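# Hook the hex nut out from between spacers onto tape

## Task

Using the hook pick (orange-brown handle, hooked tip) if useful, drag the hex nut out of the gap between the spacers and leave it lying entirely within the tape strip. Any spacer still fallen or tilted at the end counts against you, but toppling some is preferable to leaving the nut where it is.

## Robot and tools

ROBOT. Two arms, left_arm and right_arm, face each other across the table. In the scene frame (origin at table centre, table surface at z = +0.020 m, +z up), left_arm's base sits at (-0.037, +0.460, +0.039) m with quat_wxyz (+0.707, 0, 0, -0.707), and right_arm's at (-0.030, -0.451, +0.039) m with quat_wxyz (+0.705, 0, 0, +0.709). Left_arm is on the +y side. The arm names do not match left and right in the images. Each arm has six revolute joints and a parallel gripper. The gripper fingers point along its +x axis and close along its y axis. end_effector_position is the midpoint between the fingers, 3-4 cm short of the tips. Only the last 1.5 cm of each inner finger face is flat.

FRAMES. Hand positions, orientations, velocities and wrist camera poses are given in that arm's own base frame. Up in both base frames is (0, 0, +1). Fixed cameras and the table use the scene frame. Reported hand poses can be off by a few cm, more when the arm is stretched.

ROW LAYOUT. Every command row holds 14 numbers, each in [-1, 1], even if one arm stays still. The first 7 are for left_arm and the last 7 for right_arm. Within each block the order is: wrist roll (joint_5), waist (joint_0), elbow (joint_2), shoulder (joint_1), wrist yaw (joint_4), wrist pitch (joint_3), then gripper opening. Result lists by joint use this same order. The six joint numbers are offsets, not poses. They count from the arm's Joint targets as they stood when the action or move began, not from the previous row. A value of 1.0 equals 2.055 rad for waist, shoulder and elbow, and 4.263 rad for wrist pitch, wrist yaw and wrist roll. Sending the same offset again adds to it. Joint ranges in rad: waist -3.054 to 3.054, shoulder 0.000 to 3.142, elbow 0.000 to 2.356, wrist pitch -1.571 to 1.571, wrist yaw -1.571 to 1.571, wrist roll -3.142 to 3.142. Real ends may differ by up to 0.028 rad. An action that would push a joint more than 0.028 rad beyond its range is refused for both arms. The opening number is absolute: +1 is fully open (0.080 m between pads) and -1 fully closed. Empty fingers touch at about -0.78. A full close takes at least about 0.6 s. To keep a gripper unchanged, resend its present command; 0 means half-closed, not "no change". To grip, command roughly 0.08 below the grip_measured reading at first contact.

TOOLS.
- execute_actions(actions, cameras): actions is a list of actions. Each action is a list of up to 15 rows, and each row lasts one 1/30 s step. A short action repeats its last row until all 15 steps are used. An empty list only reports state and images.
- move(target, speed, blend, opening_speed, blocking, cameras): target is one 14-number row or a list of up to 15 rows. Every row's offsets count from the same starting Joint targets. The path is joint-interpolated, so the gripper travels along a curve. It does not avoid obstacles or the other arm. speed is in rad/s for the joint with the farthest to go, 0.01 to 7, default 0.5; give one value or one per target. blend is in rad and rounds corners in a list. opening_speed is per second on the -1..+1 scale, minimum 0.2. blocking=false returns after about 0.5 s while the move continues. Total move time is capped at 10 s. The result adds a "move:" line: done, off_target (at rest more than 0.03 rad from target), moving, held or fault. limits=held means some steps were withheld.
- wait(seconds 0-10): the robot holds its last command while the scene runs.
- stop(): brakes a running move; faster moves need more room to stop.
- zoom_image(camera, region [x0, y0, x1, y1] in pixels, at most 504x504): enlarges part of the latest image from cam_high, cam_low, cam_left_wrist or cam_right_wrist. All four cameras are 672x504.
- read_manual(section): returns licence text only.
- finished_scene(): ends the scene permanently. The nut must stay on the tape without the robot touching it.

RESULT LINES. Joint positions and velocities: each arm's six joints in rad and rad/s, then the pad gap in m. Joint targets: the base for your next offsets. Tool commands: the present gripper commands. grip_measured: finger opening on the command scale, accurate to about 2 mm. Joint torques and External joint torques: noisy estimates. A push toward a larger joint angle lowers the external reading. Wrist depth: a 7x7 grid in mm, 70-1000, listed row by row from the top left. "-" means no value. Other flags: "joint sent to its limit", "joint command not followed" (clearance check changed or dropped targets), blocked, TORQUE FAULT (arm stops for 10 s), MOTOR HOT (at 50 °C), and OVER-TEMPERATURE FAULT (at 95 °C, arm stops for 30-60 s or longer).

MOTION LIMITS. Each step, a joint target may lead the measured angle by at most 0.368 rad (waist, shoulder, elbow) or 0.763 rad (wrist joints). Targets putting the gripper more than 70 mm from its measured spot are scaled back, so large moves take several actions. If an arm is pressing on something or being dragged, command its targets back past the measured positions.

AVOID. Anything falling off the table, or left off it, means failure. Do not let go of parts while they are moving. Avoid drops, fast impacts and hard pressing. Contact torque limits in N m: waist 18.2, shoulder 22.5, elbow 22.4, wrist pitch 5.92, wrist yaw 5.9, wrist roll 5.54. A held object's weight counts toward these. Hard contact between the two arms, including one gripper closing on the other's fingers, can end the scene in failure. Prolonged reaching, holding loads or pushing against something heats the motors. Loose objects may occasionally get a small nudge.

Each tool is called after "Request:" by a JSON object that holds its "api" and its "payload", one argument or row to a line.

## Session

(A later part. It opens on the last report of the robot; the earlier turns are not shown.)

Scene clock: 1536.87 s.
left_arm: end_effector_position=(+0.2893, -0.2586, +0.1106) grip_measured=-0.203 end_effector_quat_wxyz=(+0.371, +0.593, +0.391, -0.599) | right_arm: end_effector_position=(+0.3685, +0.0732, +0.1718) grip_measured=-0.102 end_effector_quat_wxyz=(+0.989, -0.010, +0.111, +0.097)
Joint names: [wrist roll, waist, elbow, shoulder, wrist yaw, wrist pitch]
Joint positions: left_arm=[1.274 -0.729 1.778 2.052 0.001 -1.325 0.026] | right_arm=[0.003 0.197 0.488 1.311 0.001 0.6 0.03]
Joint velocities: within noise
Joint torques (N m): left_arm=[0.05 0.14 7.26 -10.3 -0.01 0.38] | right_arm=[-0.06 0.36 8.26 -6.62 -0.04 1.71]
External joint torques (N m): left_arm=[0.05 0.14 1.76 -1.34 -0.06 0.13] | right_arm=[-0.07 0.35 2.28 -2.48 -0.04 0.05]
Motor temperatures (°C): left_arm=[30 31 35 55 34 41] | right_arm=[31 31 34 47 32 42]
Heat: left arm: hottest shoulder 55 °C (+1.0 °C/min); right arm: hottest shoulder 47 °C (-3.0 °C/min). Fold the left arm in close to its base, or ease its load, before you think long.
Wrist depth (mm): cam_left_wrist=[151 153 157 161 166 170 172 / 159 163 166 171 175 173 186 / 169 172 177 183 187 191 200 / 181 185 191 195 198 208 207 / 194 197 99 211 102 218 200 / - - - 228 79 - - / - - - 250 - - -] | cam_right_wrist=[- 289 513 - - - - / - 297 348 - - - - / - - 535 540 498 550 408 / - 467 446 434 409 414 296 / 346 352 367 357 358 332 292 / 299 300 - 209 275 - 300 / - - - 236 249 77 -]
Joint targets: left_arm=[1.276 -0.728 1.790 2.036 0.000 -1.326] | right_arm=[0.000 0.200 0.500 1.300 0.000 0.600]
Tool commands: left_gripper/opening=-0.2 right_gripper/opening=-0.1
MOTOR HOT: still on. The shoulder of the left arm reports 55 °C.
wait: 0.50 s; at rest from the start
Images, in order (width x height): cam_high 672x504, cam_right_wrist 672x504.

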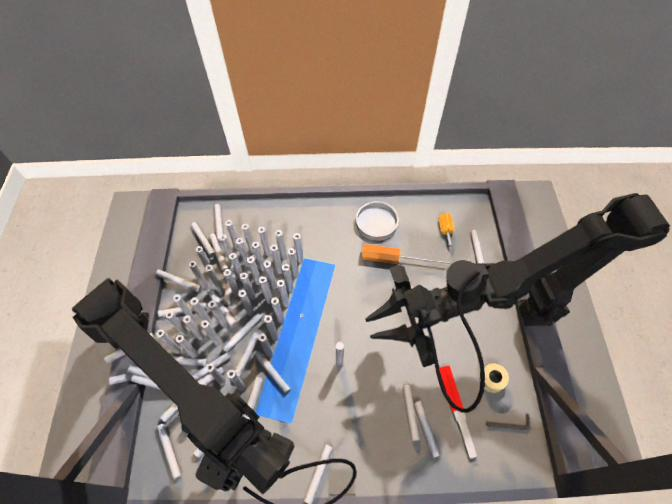

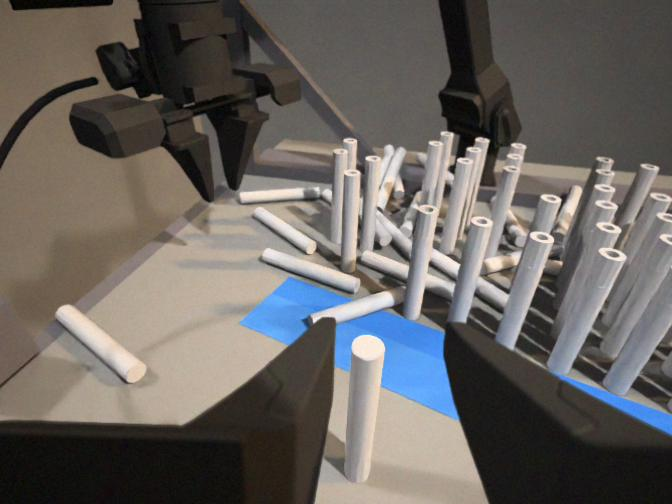

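Request:
{"api": "zoom_image", "payload": {
  "camera": "cam_right_wrist",
  "region": [0, 180, 240, 420]
}}

Request:
{"api": "wait", "payload": {
  "seconds": 0.3,
  "cameras": ["cam_high","cam_right_wrist"]
}}

Scaled by 2.100 from the camera's 672x504 image, which has a finer 960x720 frame.

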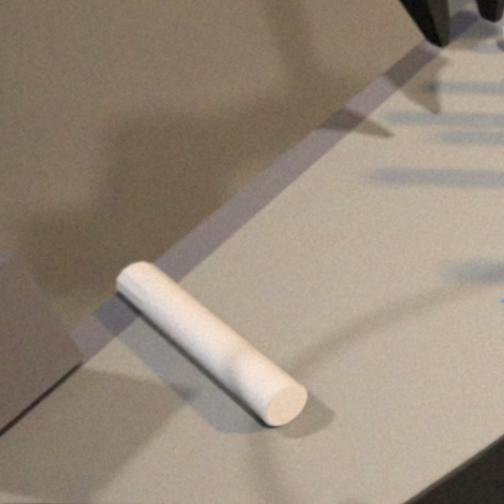

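Scene clock: 1542.27 s.
left_arm: end_effector_position=(+0.2893, -0.2586, +0.1106) grip_measured=-0.203 end_effector_quat_wxyz=(+0.371, +0.593, +0.391, -0.599) | right_arm: end_effector_position=(+0.3685, +0.0732, +0.1718) grip_measured=-0.102 end_effector_quat_wxyz=(+0.989, -0.010, +0.111, +0.097)
Joint names: [wrist roll, waist, elbow, shoulder, wrist yaw, wrist pitch]
Joint positions: left_arm=[1.274 -0.729 1.778 2.052 0.001 -1.325 0.026] | right_arm=[0.003 0.197 0.488 1.311 0.001 0.6 0.03]
Joint velocities: within noise
Joint torques (N m): left_arm=[0.07 0.12 7.32 -10.26 0 0.38] | right_arm=[-0.07 0.37 8.26 -6.62 -0.04 1.7]
External joint torques (N m): left_arm=[0.07 0.11 1.78 -1.28 -0.05 0.11] | right_arm=[-0.07 0.33 2.29 -2.51 -0.03 0.05]
Motor temperatures (°C): left_arm=[30 31 35 56 34 41] | right_arm=[31 31 34 46 32 42]
Heat: left arm: hottest shoulder 56 °C (+3.0 °C/min); right arm: hottest shoulder 46 °C (-4.0 °C/min). Fold the left arm in close to its base, or ease its load, before you think long.
Wrist depth (mm): cam_left_wrist=[151 153 157 161 166 170 172 / 160 162 166 170 176 174 186 / 169 173 177 182 187 191 199 / 181 185 191 195 198 209 206 / 193 197 99 211 102 218 200 / - - - 228 78 - - / - - - 251 - - -] | cam_right_wrist=[- 288 513 - - - - / - 298 349 - - - - / - - 531 539 499 551 410 / - 467 449 430 408 414 298 / 343 349 368 354 358 331 291 / 300 299 - 209 274 - 299 / - - - 236 251 77 -]
Joint targets: left_arm=[1.276 -0.728 1.790 2.036 0.000 -1.326] | right_arm=[0.000 0.200 0.500 1.300 0.000 0.600]
Tool commands: left_gripper/opening=-0.2 right_gripper/opening=-0.1
MOTOR HOT: still on. The shoulder of the left arm reports 56 °C.
wait: 0.30 s; at rest from the start
Images, in order (width x height): cam_high 672x504, cam_right_wrist 672x504.

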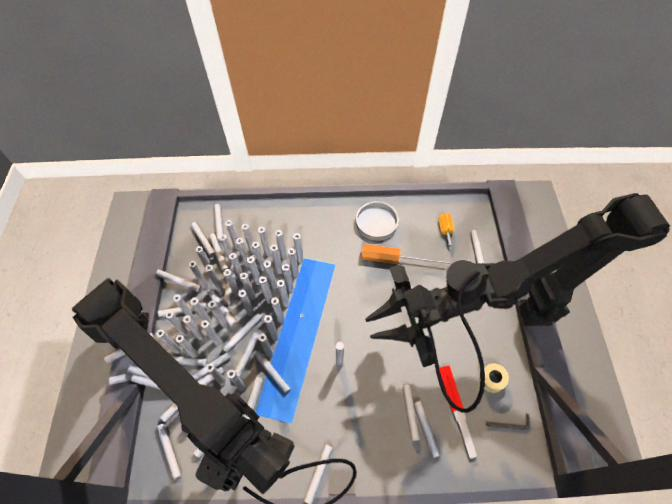

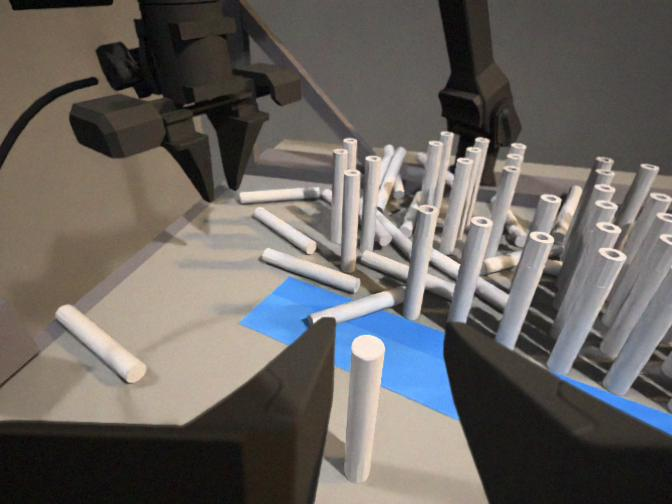

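Request:
{"api": "finished_scene", "payload": {
  "scene": 1
}}

The scene is finished: the task was done.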